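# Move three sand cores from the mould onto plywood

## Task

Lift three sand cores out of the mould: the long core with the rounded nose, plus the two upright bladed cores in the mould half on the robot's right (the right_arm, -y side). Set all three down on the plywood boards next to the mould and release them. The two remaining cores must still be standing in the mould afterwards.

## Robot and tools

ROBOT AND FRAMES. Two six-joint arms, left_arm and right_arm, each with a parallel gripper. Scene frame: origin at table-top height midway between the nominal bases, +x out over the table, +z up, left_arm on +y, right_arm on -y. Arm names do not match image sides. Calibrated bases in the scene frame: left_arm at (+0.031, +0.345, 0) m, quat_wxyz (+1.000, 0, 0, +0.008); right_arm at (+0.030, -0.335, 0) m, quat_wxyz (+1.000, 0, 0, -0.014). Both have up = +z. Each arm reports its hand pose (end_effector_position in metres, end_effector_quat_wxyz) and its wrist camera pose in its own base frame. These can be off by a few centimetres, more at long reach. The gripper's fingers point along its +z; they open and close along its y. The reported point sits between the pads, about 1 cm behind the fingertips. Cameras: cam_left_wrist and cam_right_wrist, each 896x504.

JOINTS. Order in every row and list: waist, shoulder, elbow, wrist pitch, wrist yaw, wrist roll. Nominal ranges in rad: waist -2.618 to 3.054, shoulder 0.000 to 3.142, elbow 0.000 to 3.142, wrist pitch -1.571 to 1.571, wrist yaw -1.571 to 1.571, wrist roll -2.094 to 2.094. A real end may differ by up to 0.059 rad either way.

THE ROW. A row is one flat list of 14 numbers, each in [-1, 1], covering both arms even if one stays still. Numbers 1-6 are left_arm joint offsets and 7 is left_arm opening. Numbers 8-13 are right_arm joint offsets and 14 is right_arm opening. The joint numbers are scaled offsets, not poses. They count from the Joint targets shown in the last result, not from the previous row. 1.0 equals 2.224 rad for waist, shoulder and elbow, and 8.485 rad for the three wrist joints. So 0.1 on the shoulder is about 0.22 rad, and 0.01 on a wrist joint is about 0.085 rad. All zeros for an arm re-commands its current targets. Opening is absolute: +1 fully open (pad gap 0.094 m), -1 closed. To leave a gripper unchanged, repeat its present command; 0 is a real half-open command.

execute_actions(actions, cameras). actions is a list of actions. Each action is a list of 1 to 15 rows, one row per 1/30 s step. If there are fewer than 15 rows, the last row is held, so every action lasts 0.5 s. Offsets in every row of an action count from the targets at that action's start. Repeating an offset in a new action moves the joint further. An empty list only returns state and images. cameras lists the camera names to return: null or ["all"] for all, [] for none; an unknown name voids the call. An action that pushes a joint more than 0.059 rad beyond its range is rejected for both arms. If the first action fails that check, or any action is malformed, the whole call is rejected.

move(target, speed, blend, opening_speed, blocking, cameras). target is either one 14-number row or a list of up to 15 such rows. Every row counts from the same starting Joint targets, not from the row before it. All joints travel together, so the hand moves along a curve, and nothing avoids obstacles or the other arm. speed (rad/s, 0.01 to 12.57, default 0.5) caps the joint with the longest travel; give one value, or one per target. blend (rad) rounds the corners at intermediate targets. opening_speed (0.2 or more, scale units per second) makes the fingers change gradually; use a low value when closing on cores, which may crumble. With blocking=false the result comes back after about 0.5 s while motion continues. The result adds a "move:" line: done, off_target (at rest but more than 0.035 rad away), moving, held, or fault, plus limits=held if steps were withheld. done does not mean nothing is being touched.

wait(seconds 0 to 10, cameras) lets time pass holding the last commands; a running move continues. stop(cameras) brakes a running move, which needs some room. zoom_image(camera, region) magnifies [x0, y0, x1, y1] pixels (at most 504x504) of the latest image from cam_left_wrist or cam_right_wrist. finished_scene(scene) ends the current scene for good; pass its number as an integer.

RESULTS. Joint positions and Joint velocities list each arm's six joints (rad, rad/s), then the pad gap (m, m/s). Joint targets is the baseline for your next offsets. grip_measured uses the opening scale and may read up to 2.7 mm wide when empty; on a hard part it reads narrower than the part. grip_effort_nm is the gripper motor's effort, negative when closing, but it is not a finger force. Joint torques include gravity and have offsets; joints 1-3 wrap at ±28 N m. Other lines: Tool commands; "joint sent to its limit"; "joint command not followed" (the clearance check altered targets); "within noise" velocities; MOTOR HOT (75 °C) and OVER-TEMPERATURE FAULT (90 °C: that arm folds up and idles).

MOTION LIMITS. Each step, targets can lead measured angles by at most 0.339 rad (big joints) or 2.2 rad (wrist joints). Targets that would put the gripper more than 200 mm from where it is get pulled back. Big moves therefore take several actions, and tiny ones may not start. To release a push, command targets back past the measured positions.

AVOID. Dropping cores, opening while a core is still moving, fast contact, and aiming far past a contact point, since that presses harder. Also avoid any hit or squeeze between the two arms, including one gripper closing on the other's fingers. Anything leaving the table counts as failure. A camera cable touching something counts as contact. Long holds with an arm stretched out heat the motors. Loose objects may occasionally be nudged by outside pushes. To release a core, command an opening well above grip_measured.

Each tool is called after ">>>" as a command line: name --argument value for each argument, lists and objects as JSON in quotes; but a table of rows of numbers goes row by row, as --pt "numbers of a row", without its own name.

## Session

>>> execute_actions --actions '[]'

Scene clock: 0.00 s.
left_arm: end_effector_position=(+0.3493, -0.0518, +0.2095) grip_measured=+1.000 grip_effort_nm=n/a end_effector_quat_wxyz=(+0.534, -0.007, +0.815, -0.226) | right_arm: end_effector_position=(+0.3046, +0.0783, +0.1820) grip_measured=+1.000 grip_effort_nm=n/a end_effector_quat_wxyz=(+0.477, +0.034, +0.863, +0.162)
Joint positions: left_arm=[0.059 1.017 0.578 0.071 0.424 -0.25 0.094] | right_arm=[0.21 0.854 0.562 -0.224 -0.068 0.329 0.094]
Joint velocities: within noise
Joint torques (N m): no reading
Heat: left arm: 32 °C; right arm: 33 °C.
Joint targets: left_arm=[0.059 1.010 0.587 0.072 0.427 -0.248] | right_arm=[0.210 0.847 0.574 -0.220 -0.067 0.327]
Tool commands: left_gripper/opening=+1.0 right_gripper/opening=+1.0

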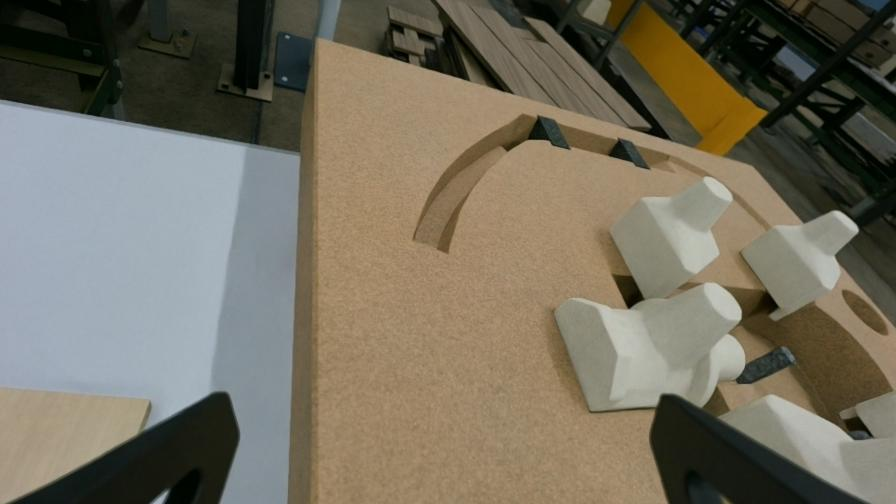

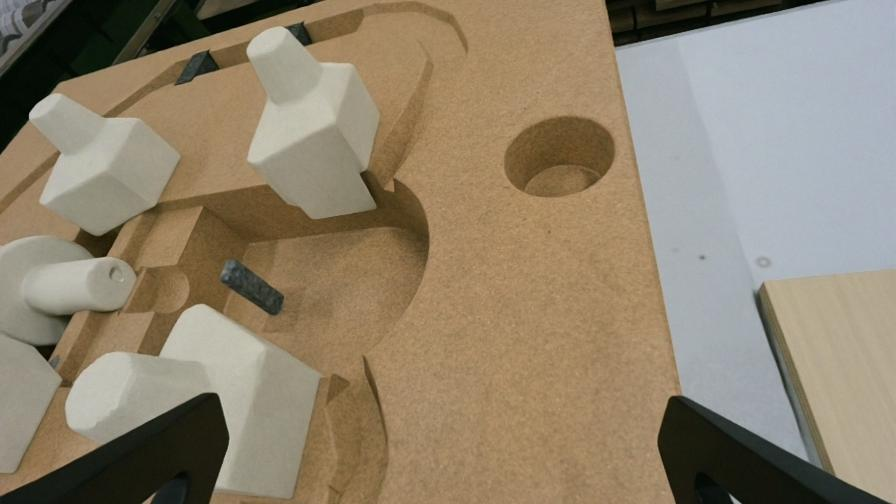

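>>> move --target '[-0.1614, 0.2608, 0.6353, -0.1803, -0.0503, 0.0292, 0.97, 0.0405, 0.3341, 0.6412, -0.1459, 0.0079, -0.0385, 0.97]' --speed 1.0

Scene clock: 5.60 s.
left_arm: end_effector_position=(+0.3323, -0.1013, +0.3177) grip_measured=+0.972 grip_effort_nm=-0.066 end_effector_quat_wxyz=(+0.254, +0.139, +0.956, -0.043) | right_arm: end_effector_position=(+0.3337, +0.1032, +0.3146) grip_measured=+0.973 grip_effort_nm=-0.129 end_effector_quat_wxyz=(+0.251, -0.139, +0.957, +0.042)
Joint positions: left_arm=[-0.294 1.577 1.977 -1.45 0.009 -0.007 0.093] | right_arm=[0.293 1.582 1.971 -1.445 -0.008 0.007 0.093]
Joint velocities: within noise
Joint torques (N m): left_arm=[-0.38 -4.31 6.28 1.32 -0.08 0.03] | right_arm=[0.59 -4.56 7.12 0.78 0.06 -0.11]
Heat: left arm: 33 °C; right arm: 34 °C.
Joint targets: left_arm=[-0.300 1.590 2.000 -1.458 0.000 -0.001] | right_arm=[0.300 1.590 2.000 -1.458 0.000 0.000]
move: done

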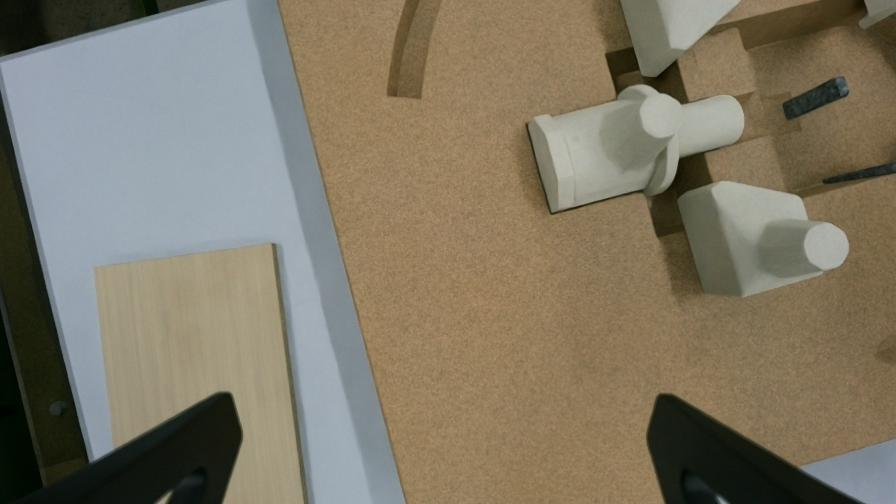

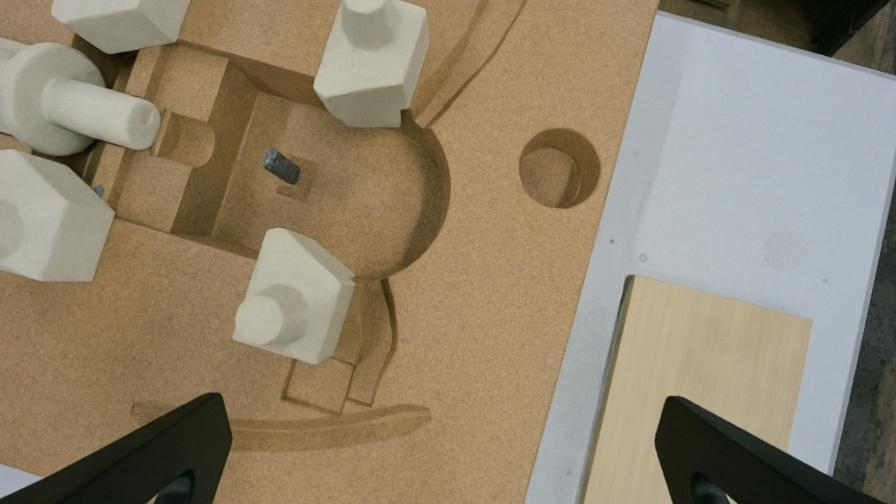

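>>> move --target '[-0.1070, 0.1034, -0.0764, 0.0469, 0, 0, 0.97, 0.1160, -0.1052, -0.2581, 0.0405, 0, 0, 0.97]' --speed 0.8

Scene clock: 17.77 s.
left_arm: end_effector_position=(+0.3867, -0.2300, +0.2244) grip_measured=+0.972 grip_effort_nm=-0.061 end_effector_quat_wxyz=(+0.246, +0.254, +0.933, -0.071) | right_arm: end_effector_position=(+0.2788, +0.1737, +0.2317) grip_measured=+0.973 grip_effort_nm=-0.129 end_effector_quat_wxyz=(+0.233, -0.262, +0.934, +0.068)
Joint positions: left_arm=[-0.537 1.813 1.835 -1.074 0.005 -0.006 0.093] | right_arm=[0.552 1.381 1.435 -1.134 -0.003 0.006 0.093]
Joint velocities: within noise
Joint torques (N m): left_arm=[0.02 -7.53 4.83 1.54 -0.05 -0.01] | right_arm=[0.53 -6.26 4.93 1.03 0.02 -0.1]
Heat: left arm: 34 °C; right arm: 35 °C.
Joint targets: left_arm=[-0.538 1.820 1.830 -1.060 0.000 0.000] | right_arm=[0.558 1.356 1.426 -1.114 0.000 0.000]
move: done

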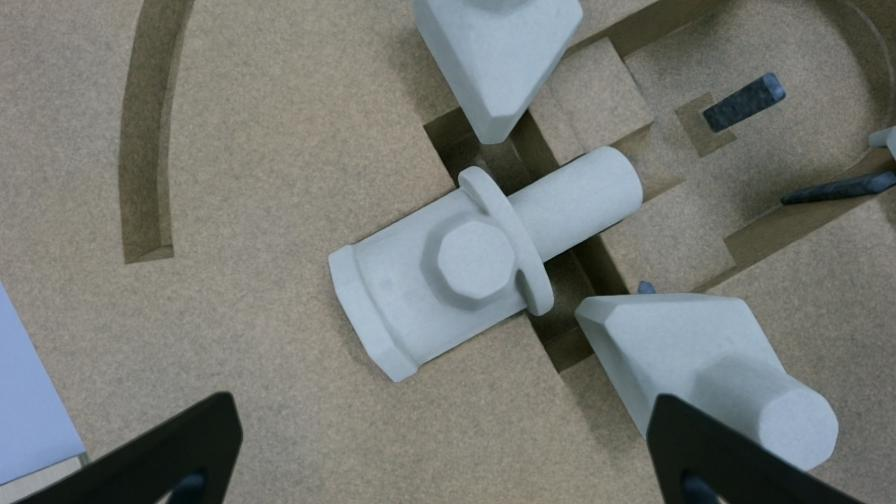

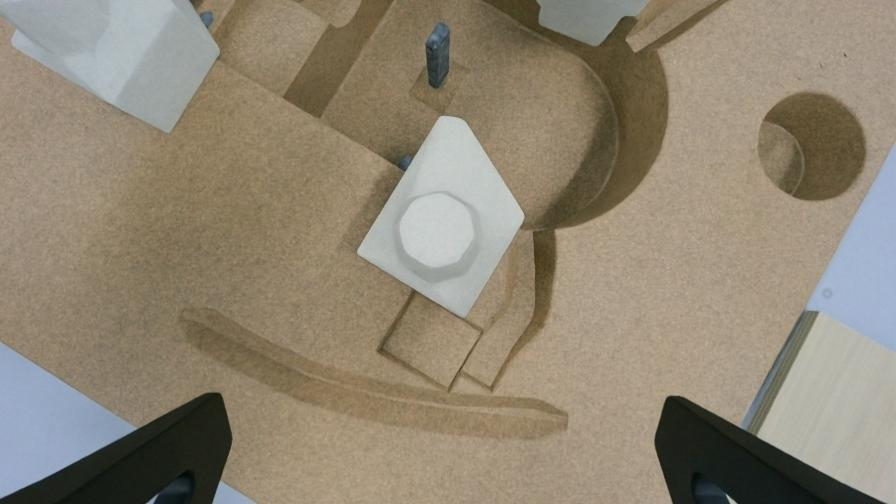

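>>> move --target '[-0.0094, 0.0549, -0.0665, 0.0341, 0, 0, 0.97, 0.0036, 0.0773, -0.1066, 0.0496, 0, 0, 0.97]' --speed 0.4

Scene clock: 43.13 s.
left_arm: end_effector_position=(+0.4203, -0.2581, +0.1548) grip_measured=+0.972 grip_effort_nm=-0.066 end_effector_quat_wxyz=(+0.259, +0.260, +0.927, -0.077) | right_arm: end_effector_position=(+0.3246, +0.2046, +0.1446) grip_measured=+0.973 grip_effort_nm=-0.129 end_effector_quat_wxyz=(+0.248, -0.264, +0.929, +0.074)
Joint positions: left_arm=[-0.551 1.926 1.69 -0.787 0.005 -0.006 0.093] | right_arm=[0.558 1.526 1.196 -0.717 -0.003 0.006 0.093]
Joint velocities: within noise
Joint torques (N m): left_arm=[-0.65 -8.05 4.81 1.61 -0.03 0] | right_arm=[0.7 -5.55 5.34 1.12 0.02 -0.11]
Heat: left arm: 35 °C; right arm: 35 °C.
Joint targets: left_arm=[-0.559 1.942 1.683 -0.770 0.000 0.000] | right_arm=[0.566 1.528 1.189 -0.693 0.000 0.000]
move: done

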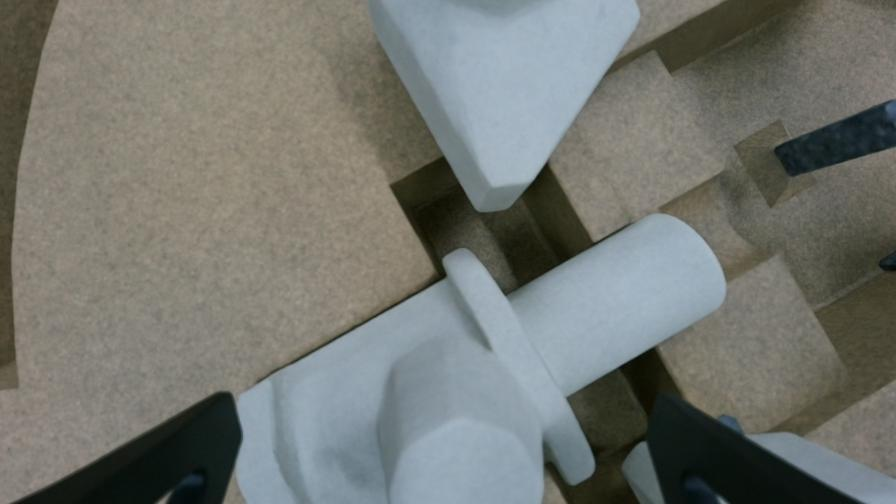

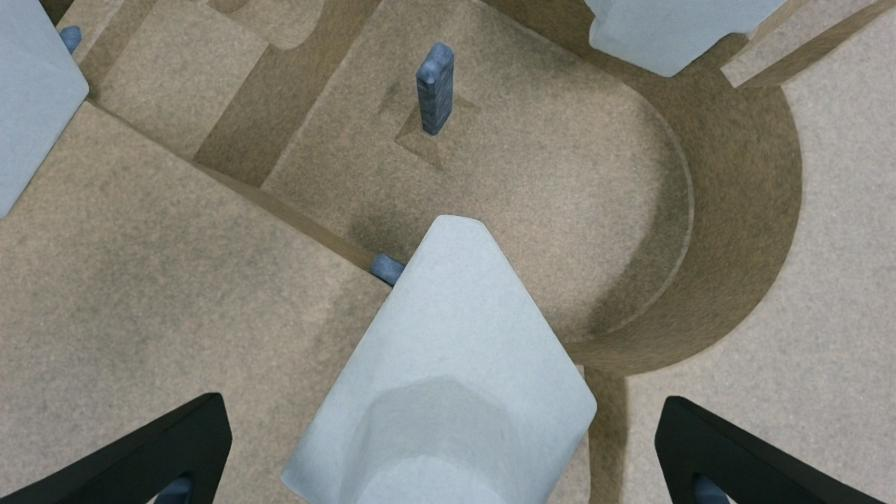

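>>> move --pt "-0.0036 0.0099 0 0 0 0 0.97 0 -0.0135 -0.0135 0 0 0 0.97" --pt "-0.0036 0.0099 0 0 0 0 -0.65 0 -0.0135 -0.0135 0 0 0 -0.65" --speed 0.2 --opening_speed 0.7

Scene clock: 53.73 s.
left_arm: end_effector_position=(+0.4195, -0.2628, +0.1474) grip_measured=-0.228 grip_effort_nm=-0.994 end_effector_quat_wxyz=(+0.253, +0.263, +0.928, -0.078) | right_arm: end_effector_position=(+0.3190, +0.2014, +0.1352) grip_measured=+0.430 grip_effort_nm=-1.009 end_effector_quat_wxyz=(+0.237, -0.263, +0.933, +0.071)
Joint positions: left_arm=[-0.559 1.943 1.69 -0.782 0.009 -0.008 0.036] | right_arm=[0.559 1.524 1.169 -0.716 -0.003 0.01 0.067]
Joint velocities: within noise
Joint torques (N m): left_arm=[-0.64 -7.83 4.81 1.55 -0.07 0.04] | right_arm=[0.61 -7.83 5.08 1.07 0.01 -0.15]
Heat: left arm: 36 °C; right arm: 35 °C.
Joint targets: left_arm=[-0.567 1.964 1.683 -0.771 0.000 -0.001] | right_arm=[0.566 1.498 1.159 -0.694 0.000 0.000]
move: done

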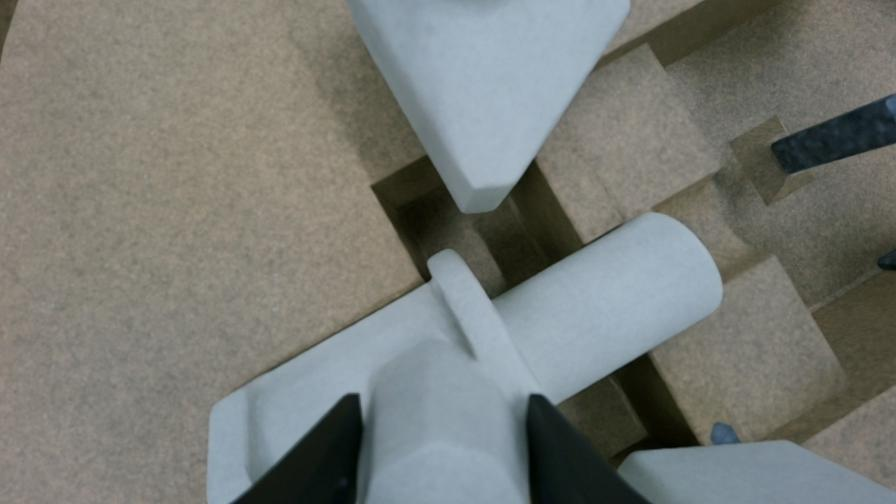

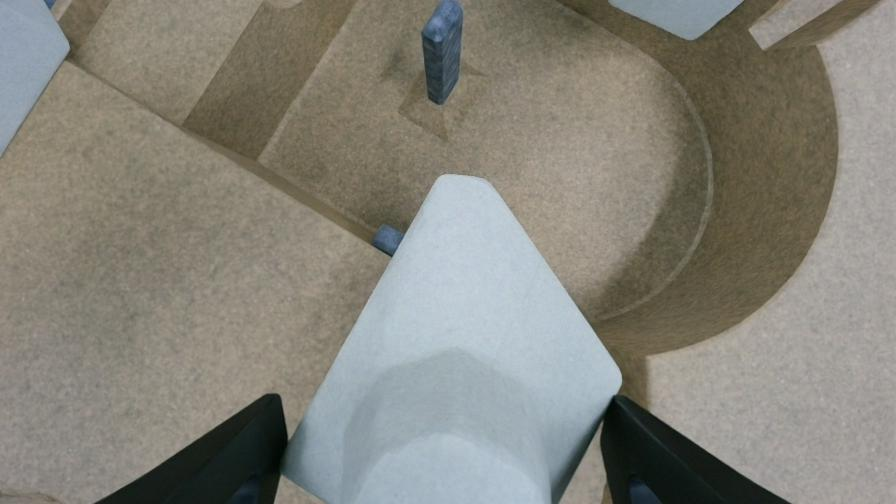

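>>> move --pt "0 0 0 0 0 0 -0.65 0 0 0 0 0 0 0.97" --pt "0 0.0117 0.1965 -0.0364 0 0 -0.65 0 -0.0036 0.0297 -0.0048 0 0 0.97" --pt "0 0.0409 0.2999 -0.0553 0 0 -0.65 0 -0.0036 0.0297 -0.0048 0 0 -0.65" --speed 0.4 --opening_speed 0.9

Scene clock: 71.17 s.
left_arm: end_effector_position=(+0.4150, -0.2598, +0.2506) grip_measured=-0.229 grip_effort_nm=-0.999 end_effector_quat_wxyz=(+0.241, +0.264, +0.931, -0.074) | right_arm: end_effector_position=(+0.3232, +0.2042, +0.1505) grip_measured=-0.268 grip_effort_nm=-1.004 end_effector_quat_wxyz=(+0.253, -0.264, +0.928, +0.075)
Joint positions: left_arm=[-0.559 2.062 2.3 -1.299 0.008 -0.007 0.036] | right_arm=[0.559 1.511 1.201 -0.726 -0.003 0.006 0.034]
Joint velocities: within noise
Joint torques (N m): left_arm=[-0.51 -10.15 9.01 2.01 -0.04 0.02] | right_arm=[0.58 -7.32 7.79 0.84 0.02 -0.11]
Heat: left arm: 37 °C; right arm: 36 °C.
Joint targets: left_arm=[-0.567 2.055 2.350 -1.240 0.000 0.000] | right_arm=[0.566 1.490 1.225 -0.734 0.000 0.000]
move: off_target (left_arm); left_arm: the wrist pitch is farthest, 0.059 rad from its target

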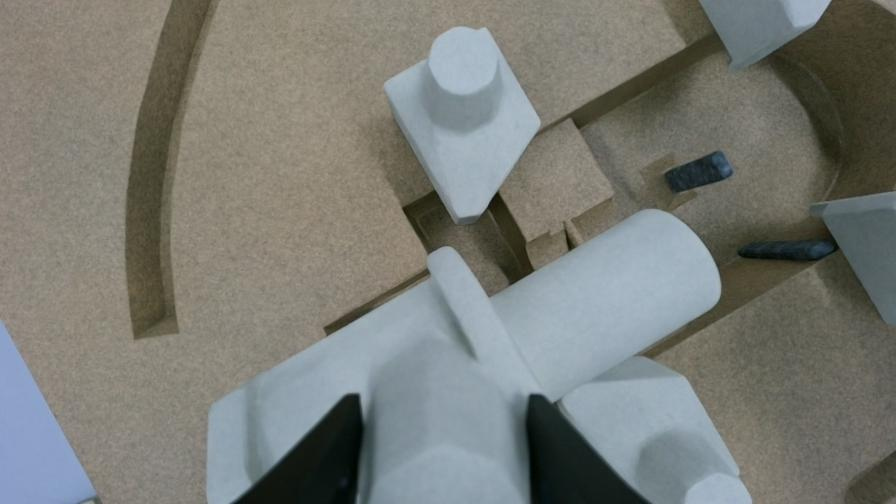

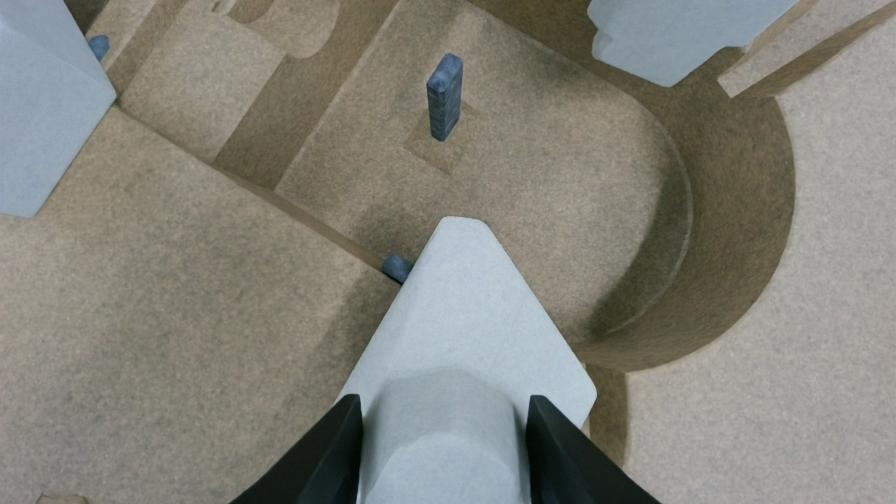

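>>> move --pt "0 -0.1326 -0.1124 0.0007 0 0 -0.65 0 0.0270 0.1956 -0.0384 0 0 -0.65" --pt "0.4371 -0.2585 -0.3237 0.0183 0 0 -0.65 -0.4074 -0.0193 0.1156 -0.0269 0 0 -0.65" --pt "0.4371 -0.3156 -0.5778 0.0734 0 0 -0.65 -0.4074 -0.0405 -0.0589 0.0128 0 0 -0.65" --speed '[0.5, 0.75, 0.45]' --blend '[0.08, 0.08, 0]'

Scene clock: 97.90 s.
left_arm: end_effector_position=(+0.3206, +0.1402, +0.1317) grip_measured=-0.229 grip_effort_nm=-1.004 end_effector_quat_wxyz=(+0.247, -0.199, +0.947, +0.053) | right_arm: end_effector_position=(+0.3395, -0.1194, +0.1342) grip_measured=-0.271 grip_effort_nm=-0.999 end_effector_quat_wxyz=(+0.251, +0.166, +0.953, -0.043)
Joint positions: left_arm=[0.407 1.412 1.049 -0.698 -0.006 -0.007 0.036] | right_arm=[-0.34 1.446 1.086 -0.696 0.002 0.006 0.034]
Joint velocities: within noise
Joint torques (N m): left_arm=[-0.09 -9.21 6.56 2.26 0.09 0.01] | right_arm=[-0.05 -8.81 6.39 1.56 -0.03 -0.1]
Heat: left arm: 38 °C; right arm: 39 °C.
Joint targets: left_arm=[0.405 1.353 1.065 -0.617 0.000 -0.001] | right_arm=[-0.340 1.400 1.094 -0.626 0.000 0.000]
move: off_target (left_arm, right_arm); left_arm: the wrist pitch is farthest, 0.080 rad from its target; right_arm: the wrist pitch is farthest, 0.071 rad from its target

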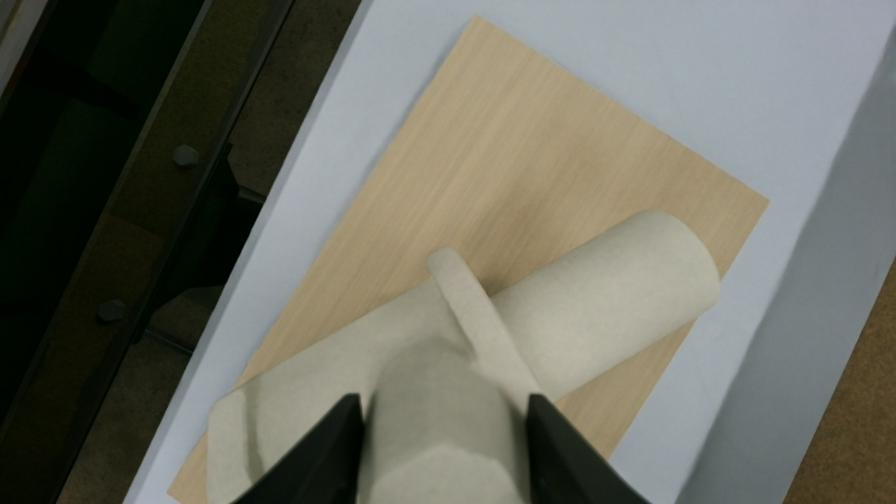

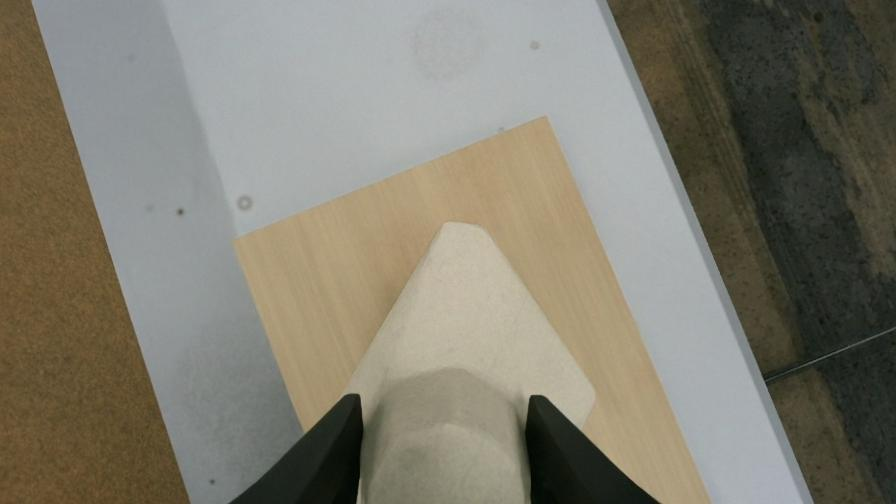

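>>> move --pt "0 0.0045 -0.0387 0.0147 0 0 -0.65 0 0.0279 -0.0211 0.0158 0 0 -0.65" --pt "0 0.0050 -0.0480 0.0177 0 0 -0.65 0 0.0290 -0.0295 0.0190 0 0 -0.65" --speed '[0.2, 0.12]'

Scene clock: 105.70 s.
left_arm: end_effector_position=(+0.3267, +0.1423, +0.1139) grip_measured=-0.229 grip_effort_nm=-1.004 end_effector_quat_wxyz=(+0.271, -0.198, +0.940, +0.056) | right_arm: end_effector_position=(+0.3553, -0.1249, +0.1213) grip_measured=-0.271 grip_effort_nm=-1.004 end_effector_quat_wxyz=(+0.282, +0.165, +0.944, -0.049)
Joint positions: left_arm=[0.407 1.412 0.952 -0.551 -0.003 -0.007 0.036] | right_arm=[-0.34 1.471 1.023 -0.543 0.002 0.006 0.034]
Joint velocities: within noise
Joint torques (N m): left_arm=[-0.13 -8.31 5.6 2.35 0.05 0.03] | right_arm=[-0.02 -5.76 6.26 1.72 -0.04 -0.1]
Heat: left arm: 38 °C; right arm: 39 °C.
Joint targets: left_arm=[0.405 1.364 0.958 -0.467 0.000 -0.001] | right_arm=[-0.340 1.465 1.029 -0.464 0.000 0.000]
move: off_target (left_arm, right_arm); left_arm: the wrist pitch is farthest, 0.084 rad from its target; right_arm: the wrist pitch is farthest, 0.078 rad from its target

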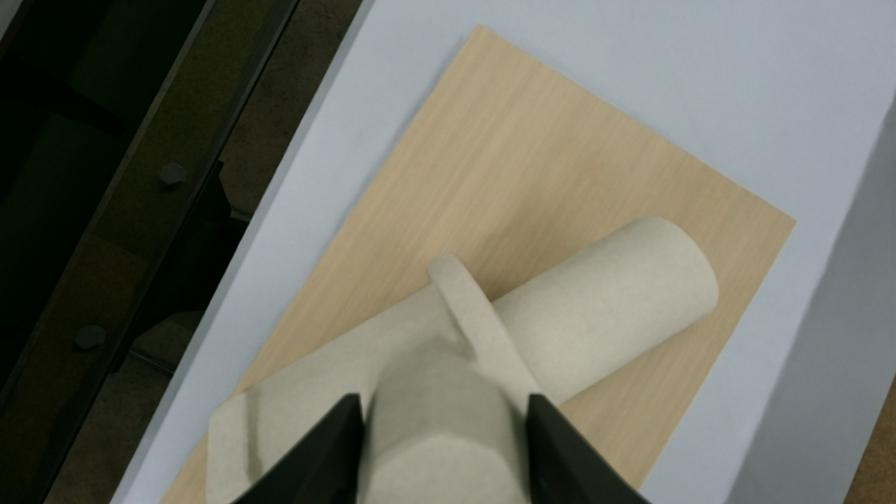

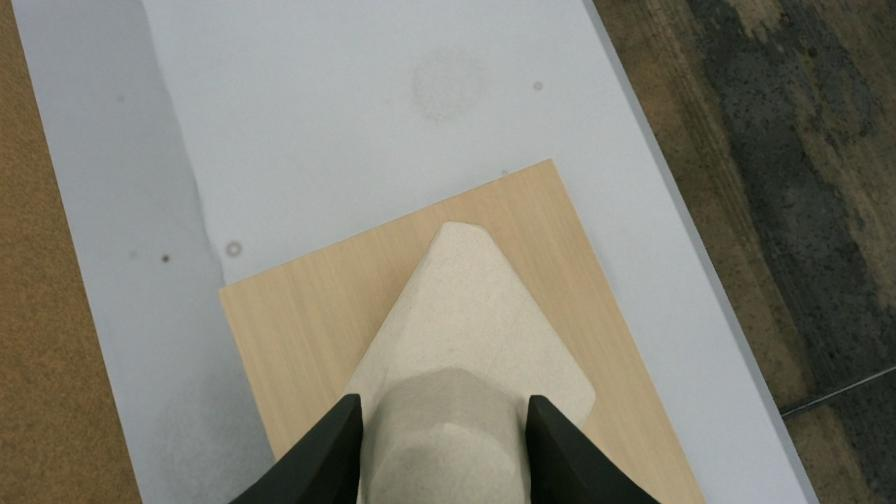

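>>> move --pt "0 0.001 -0.007 0.0024 0 0 -0.65 0 0.0045 -0.0202 0.0065 0 0 -0.65" --speed 0.12 --cameras '["cam_right_wrist"]'

Scene clock: 110.40 s.
left_arm: end_effector_position=(+0.3281, +0.1428, +0.1139) grip_measured=-0.229 grip_effort_nm=-1.004 end_effector_quat_wxyz=(+0.277, -0.197, +0.939, +0.057) | right_arm: end_effector_position=(+0.3574, -0.1255, +0.1122) grip_measured=-0.271 grip_effort_nm=-1.009 end_effector_quat_wxyz=(+0.289, +0.164, +0.942, -0.050)
Joint positions: left_arm=[0.407 1.407 0.941 -0.53 -0.002 -0.007 0.036] | right_arm=[-0.34 1.478 0.984 -0.482 0.002 0.004 0.034]
Joint velocities: within noise
Joint torques (N m): left_arm=[-0.05 -7.88 5.41 2.4 0.04 0] | right_arm=[-0.03 -5.52 5.82 1.69 -0.02 -0.09]
Heat: left arm: 38 °C; right arm: 38 °C.
Joint targets: left_arm=[0.405 1.366 0.942 -0.447 0.000 -0.001] | right_arm=[-0.340 1.475 0.984 -0.409 0.000 0.000]
move: off_target (left_arm, right_arm); left_arm: the wrist pitch is farthest, 0.083 rad from its target; right_arm: the wrist pitch is farthest, 0.073 rad from its target
Images, in order (width x height): cam_right_wrist 896x504.

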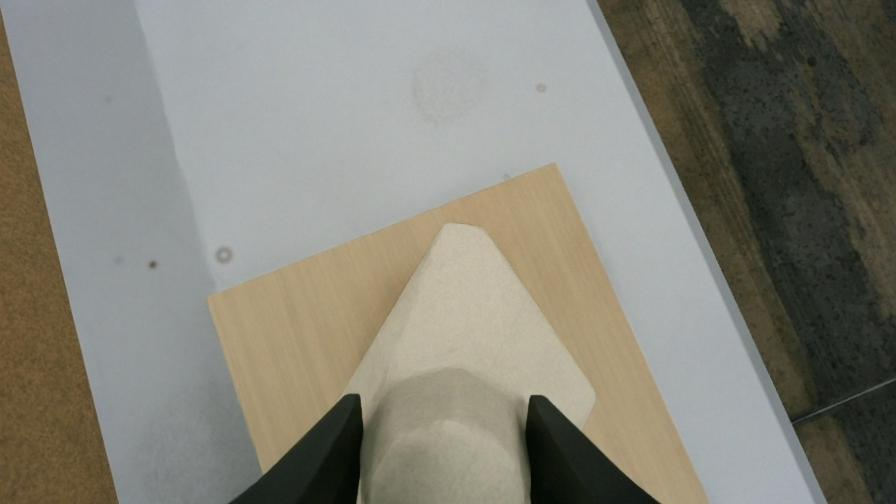

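>>> move --pt "0 0 0 0 0 0 -0.65 0 0.001 -0.0085 0.0028 0 0 -0.65" --pt "0 0 0 0 0 0 0.3 0 0.001 -0.0085 0.0028 0 0 0.3" --speed 0.12 --opening_speed 0.35

Scene clock: 117.73 s.
left_arm: end_effector_position=(+0.3399, +0.1479, +0.1277) grip_measured=+0.298 grip_effort_nm=0.120 end_effector_quat_wxyz=(+0.314, -0.195, +0.927, +0.065) | right_arm: end_effector_position=(+0.3653, -0.1269, +0.1151) grip_measured=+0.297 grip_effort_nm=0.173 end_effector_quat_wxyz=(+0.310, +0.161, +0.936, -0.050)
Joint positions: left_arm=[0.407 1.394 0.941 -0.466 -0.002 -0.007 0.061] | right_arm=[-0.34 1.478 0.97 -0.425 -0.006 0.004 0.061]
Joint velocities: within noise
Joint torques (N m): left_arm=[-0.01 -6.83 5.53 1.82 0.05 0.01] | right_arm=[-0.03 -5.38 5.45 1.42 0.04 -0.08]
Heat: left arm: 38 °C; right arm: 38 °C.
Joint targets: left_arm=[0.405 1.366 0.942 -0.446 0.000 -0.001] | right_arm=[-0.340 1.477 0.965 -0.386 0.000 0.000]
move: off_target (right_arm); target 2's new numbers were sent with left_arm's wrist pitch 0.082 rad from that target; right_arm: the wrist pitch is farthest, 0.039 rad from its target

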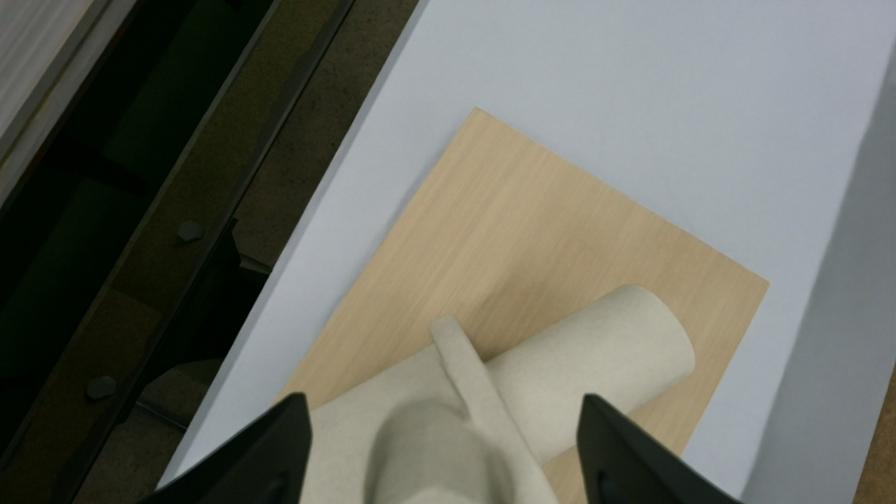

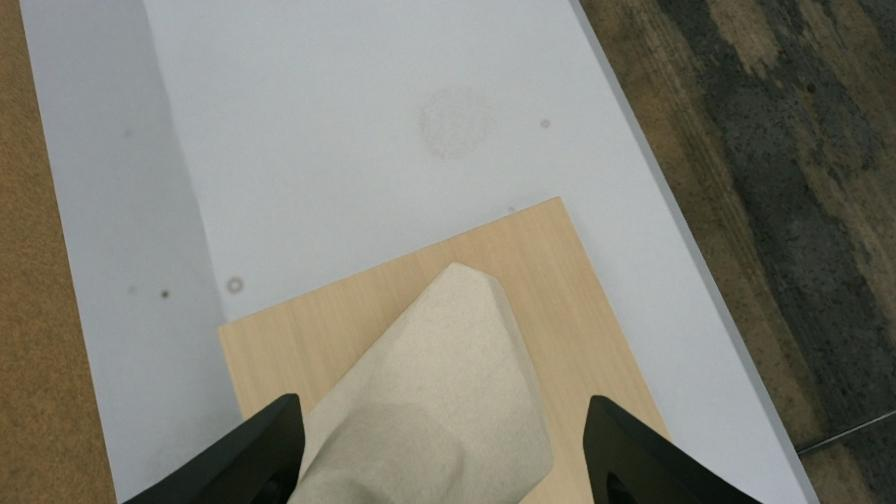

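>>> move --target '[0, 0, 0, 0, 0, 0, 0.85, 0, 0, 0, 0, 0, 0, 0.45]' --opening_speed 0.4

>>> zoom_image --camera "cam_right_wrist" --region '[220, 200, 620, 504]'

Scene clock: 126.23 s.
left_arm: end_effector_position=(+0.3400, +0.1479, +0.1277) grip_measured=+0.848 grip_effort_nm=0.120 end_effector_quat_wxyz=(+0.314, -0.195, +0.927, +0.065) | right_arm: end_effector_position=(+0.3654, -0.1268, +0.1151) grip_measured=+0.447 grip_effort_nm=0.168 end_effector_quat_wxyz=(+0.310, +0.161, +0.936, -0.049)
Joint positions: left_arm=[0.407 1.394 0.941 -0.466 -0.002 -0.007 0.087] | right_arm=[-0.34 1.478 0.97 -0.424 -0.006 0.004 0.068]
Joint velocities: within noise
Joint torques (N m): left_arm=[-0.05 -6.76 5.59 1.81 0.02 0.02] | right_arm=[-0.05 -5.45 5.39 1.41 0.03 -0.08]
Heat: left arm: 38 °C; right arm: 37 °C.
Joint targets: left_arm=[0.405 1.366 0.942 -0.446 0.000 -0.001] | right_arm=[-0.340 1.477 0.965 -0.386 0.000 0.000]
move: off_target (right_arm); right_arm: the wrist pitch is farthest, 0.038 rad from its target

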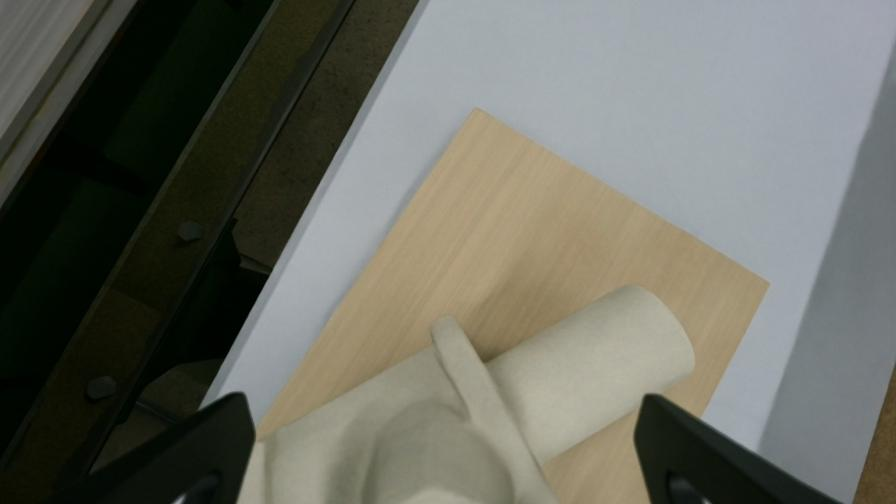

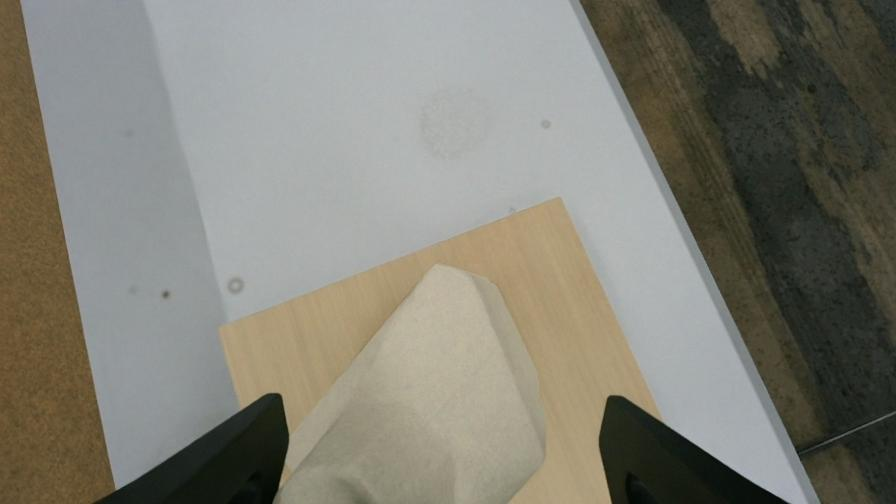

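Scaled by 1.260.

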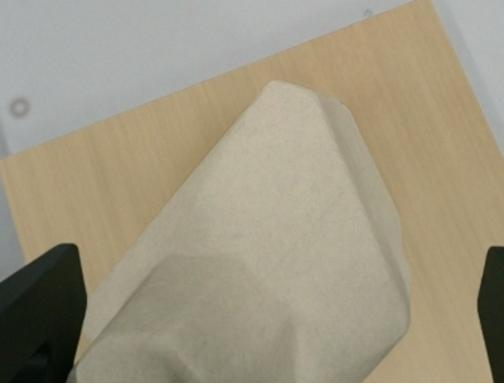

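>>> move --pt "0 0 0 0 0 0 0.85 0 0 0 0 0 0 -0.65" --pt "0 -0.06 0.065 -0.033 0 0 0.85 0 0.0103 0.0607 -0.0182 0 0 -0.65" --pt "0 -0.13 0.17 -0.07 0 0 0.85 0 0.0103 0.0382 -0.0123 0 0 -0.65" --pt "0 -0.13 0.17 -0.07 0 0 0.85 0 0.0103 0.0292 -0.0099 0 0 -0.65" --pt "0 -0.13 0.17 -0.07 0 0 0.85 0 0.0103 0.0292 -0.0099 0 0 0.1" --speed '[0.2, 0.25, 0.3, 0.12, 0.12]' --opening_speed 0.6

Scene clock: 145.70 s.
left_arm: end_effector_position=(+0.2686, +0.1172, +0.2792) grip_measured=+0.848 grip_effort_nm=0.120 end_effector_quat_wxyz=(+0.356, -0.192, +0.912, +0.073) | right_arm: end_effector_position=(+0.3682, -0.1287, +0.1222) grip_measured=+0.097 grip_effort_nm=0.183 end_effector_quat_wxyz=(+0.297, +0.161, +0.940, -0.050)
Joint positions: left_arm=[0.407 1.089 1.298 -1.036 -0.002 -0.007 0.087] | right_arm=[-0.34 1.501 1.036 -0.495 -0.002 0 0.052]
Joint velocities: within noise
Joint torques (N m): left_arm=[-0.09 -2.84 6.99 1.69 0.05 0] | right_arm=[-0.02 -5.63 5.37 1.25 0.01 -0.03]
Heat: left arm: 38 °C; right arm: 37 °C.
Joint targets: left_arm=[0.405 1.077 1.320 -1.040 0.000 -0.001] | right_arm=[-0.340 1.500 1.029 -0.469 0.000 0.000]
move: done; target 5's new numbers were sent with right_arm's wrist pitch 0.039 rad from that target

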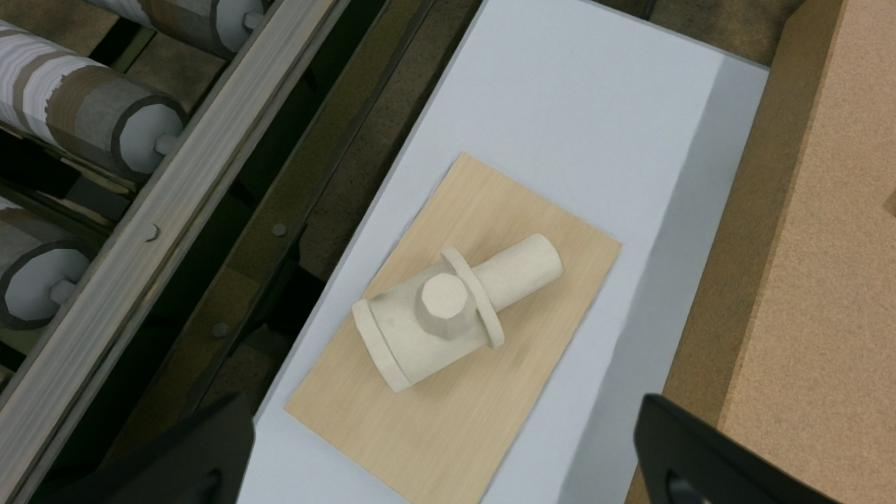

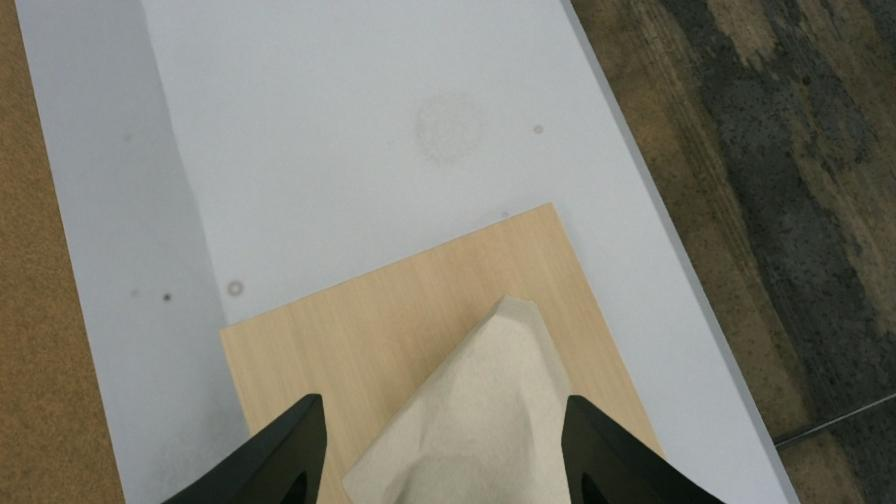

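>>> move --target '[0, 0, 0, 0, 0, 0, 0.85, 0, 0, 0, 0, 0, 0, 0.5]' --opening_speed 0.6 --cameras '["cam_right_wrist"]'

Scene clock: 148.93 s.
left_arm: end_effector_position=(+0.2686, +0.1172, +0.2792) grip_measured=+0.848 grip_effort_nm=0.134 end_effector_quat_wxyz=(+0.356, -0.192, +0.912, +0.073) | right_arm: end_effector_position=(+0.3683, -0.1287, +0.1223) grip_measured=+0.497 grip_effort_nm=0.178 end_effector_quat_wxyz=(+0.297, +0.161, +0.940, -0.050)
Joint positions: left_arm=[0.407 1.089 1.298 -1.036 -0.002 -0.007 0.087] | right_arm=[-0.34 1.501 1.036 -0.494 -0.002 0 0.07]
Joint velocities: within noise
Joint torques (N m): left_arm=[0.01 -2.93 6.9 1.67 0.05 0.01] | right_arm=[-0.02 -5.61 5.38 1.25 0.01 -0.03]
Heat: left arm: 37 °C; right arm: 37 °C.
Joint targets: left_arm=[0.405 1.077 1.320 -1.040 0.000 -0.001] | right_arm=[-0.340 1.500 1.029 -0.470 0.000 0.000]
move: done
Images, in order (width x height): cam_right_wrist 896x504.

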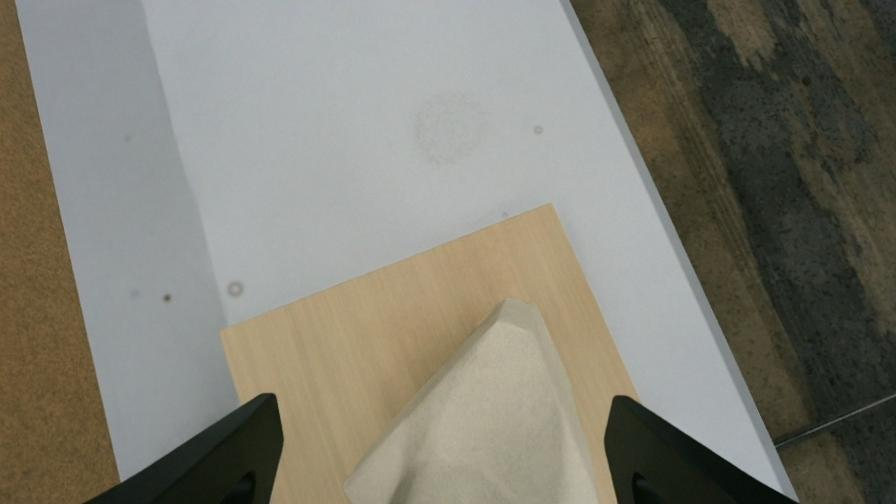

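>>> move --pt "0 0 0 0 0 0 0.85 0 0 0 0 0 0 0.85" --pt "0 0 0 0 0 0 0.85 0 -0.0220 0.0235 -0.0135 0 0 0.85" --opening_speed 1.0 --speed 0.15 --cameras '["cam_right_wrist"]'

Scene clock: 153.90 s.
left_arm: end_effector_position=(+0.2686, +0.1172, +0.2792) grip_measured=+0.848 grip_effort_nm=0.129 end_effector_quat_wxyz=(+0.356, -0.192, +0.912, +0.073) | right_arm: end_effector_position=(+0.3553, -0.1241, +0.1249) grip_measured=+0.847 grip_effort_nm=0.183 end_effector_quat_wxyz=(+0.276, +0.162, +0.946, -0.046)
Joint positions: left_arm=[0.407 1.089 1.298 -1.036 -0.002 -0.007 0.087] | right_arm=[-0.34 1.477 1.05 -0.577 -0.002 0 0.087]
Joint velocities: within noise
Joint torques (N m): left_arm=[-0.06 -2.89 6.91 1.68 0.03 0.01] | right_arm=[-0.01 -7.42 8.42 0.89 0.01 -0.04]
Heat: left arm: 37 °C; right arm: 37 °C.
Joint targets: left_arm=[0.405 1.077 1.320 -1.040 0.000 -0.001] | right_arm=[-0.340 1.451 1.082 -0.584 0.000 0.000]
move: done
Images, in order (width x height): cam_right_wrist 896x504.

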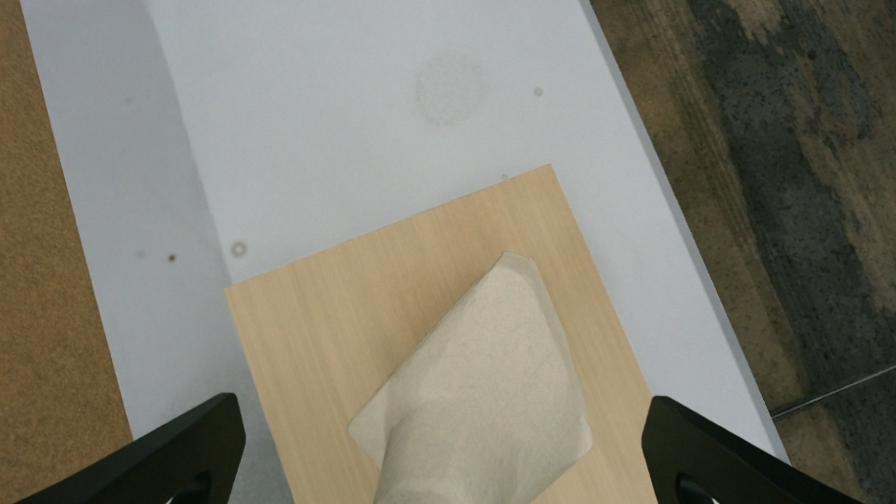

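>>> move --pt "0 0 0 0 0 0 0.85 0 -0.0679 0.0755 -0.0396 0 0 0.9" --pt "0 0 0 0 0 0 0.85 0.1664 0 0.3004 -0.0667 0 0 0.9" --pt "0 0 0 0 0 0 0.85 0.3237 0.2603 0.4433 -0.0478 0 0 0.9" --speed '[0.45, 0.9, 0.9]' --blend '[0.08, 0.15, 0]' --cameras '["cam_right_wrist"]'

Scene clock: 170.30 s.
left_arm: end_effector_position=(+0.2686, +0.1171, +0.2791) grip_measured=+0.848 grip_effort_nm=0.120 end_effector_quat_wxyz=(+0.356, -0.192, +0.912, +0.073) | right_arm: end_effector_position=(+0.4774, +0.1953, +0.2056) grip_measured=+0.897 grip_effort_nm=0.178 end_effector_quat_wxyz=(+0.274, -0.184, +0.942, +0.054)
Joint positions: left_arm=[0.407 1.089 1.298 -1.037 -0.002 -0.007 0.087] | right_arm=[0.386 2.034 2.037 -1.008 -0.001 0 0.089]
Joint velocities: within noise
Joint torques (N m): left_arm=[0.02 -2.85 6.98 1.7 0.04 0] | right_arm=[-0.54 -9.95 8.18 1.13 0.01 -0.03]
Heat: left arm: 37 °C; right arm: 39 °C.
Joint targets: left_arm=[0.405 1.077 1.320 -1.040 0.000 -0.001] | right_arm=[0.380 2.030 2.068 -0.990 0.000 0.000]
move: done
Images, in order (width x height): cam_right_wrist 896x504.

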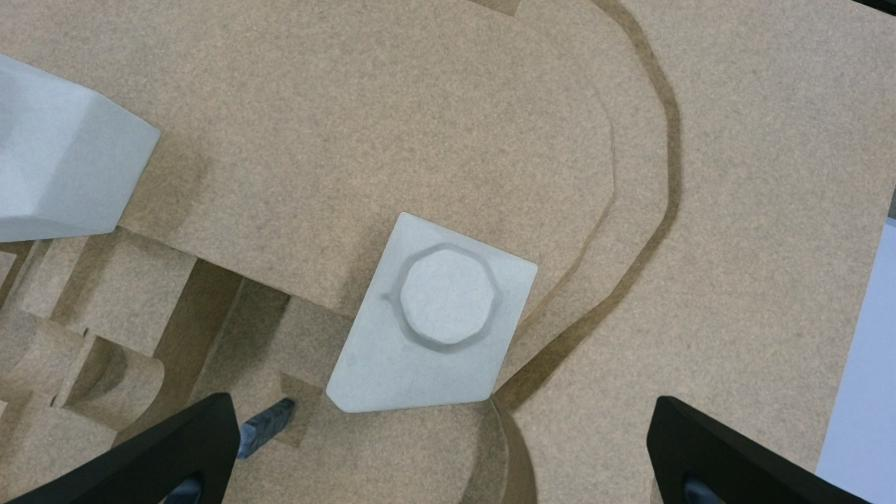

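>>> move --target '[0, 0, 0, 0, 0, 0, 0.85, 0, 0.0337, -0.0531, 0.0277, 0, 0, 0.9]' --speed 0.25 --cameras '["cam_right_wrist"]'

Scene clock: 177.67 s.
left_arm: end_effector_position=(+0.2686, +0.1171, +0.2791) grip_measured=+0.848 grip_effort_nm=0.120 end_effector_quat_wxyz=(+0.356, -0.192, +0.912, +0.073) | right_arm: end_effector_position=(+0.5135, +0.2100, +0.1767) grip_measured=+0.897 grip_effort_nm=0.173 end_effector_quat_wxyz=(+0.317, -0.182, +0.929, +0.063)
Joint positions: left_arm=[0.407 1.089 1.298 -1.037 -0.002 -0.007 0.087] | right_arm=[0.386 2.095 1.959 -0.777 -0.001 0 0.089]
Joint velocities: within noise
Joint torques (N m): left_arm=[-0.03 -2.85 6.91 1.7 0.05 0.01] | right_arm=[-0.55 -9.54 5.3 1.3 0.01 -0.04]
Heat: left arm: 37 °C; right arm: 41 °C.
Joint targets: left_arm=[0.405 1.077 1.320 -1.040 0.000 -0.001] | right_arm=[0.380 2.105 1.950 -0.754 0.000 0.000]
move: done
Images, in order (width x height): cam_right_wrist 896x504.

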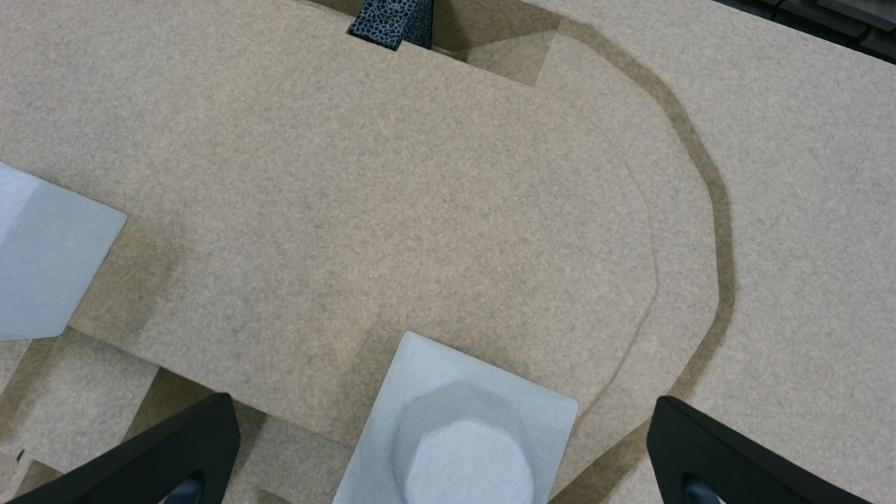

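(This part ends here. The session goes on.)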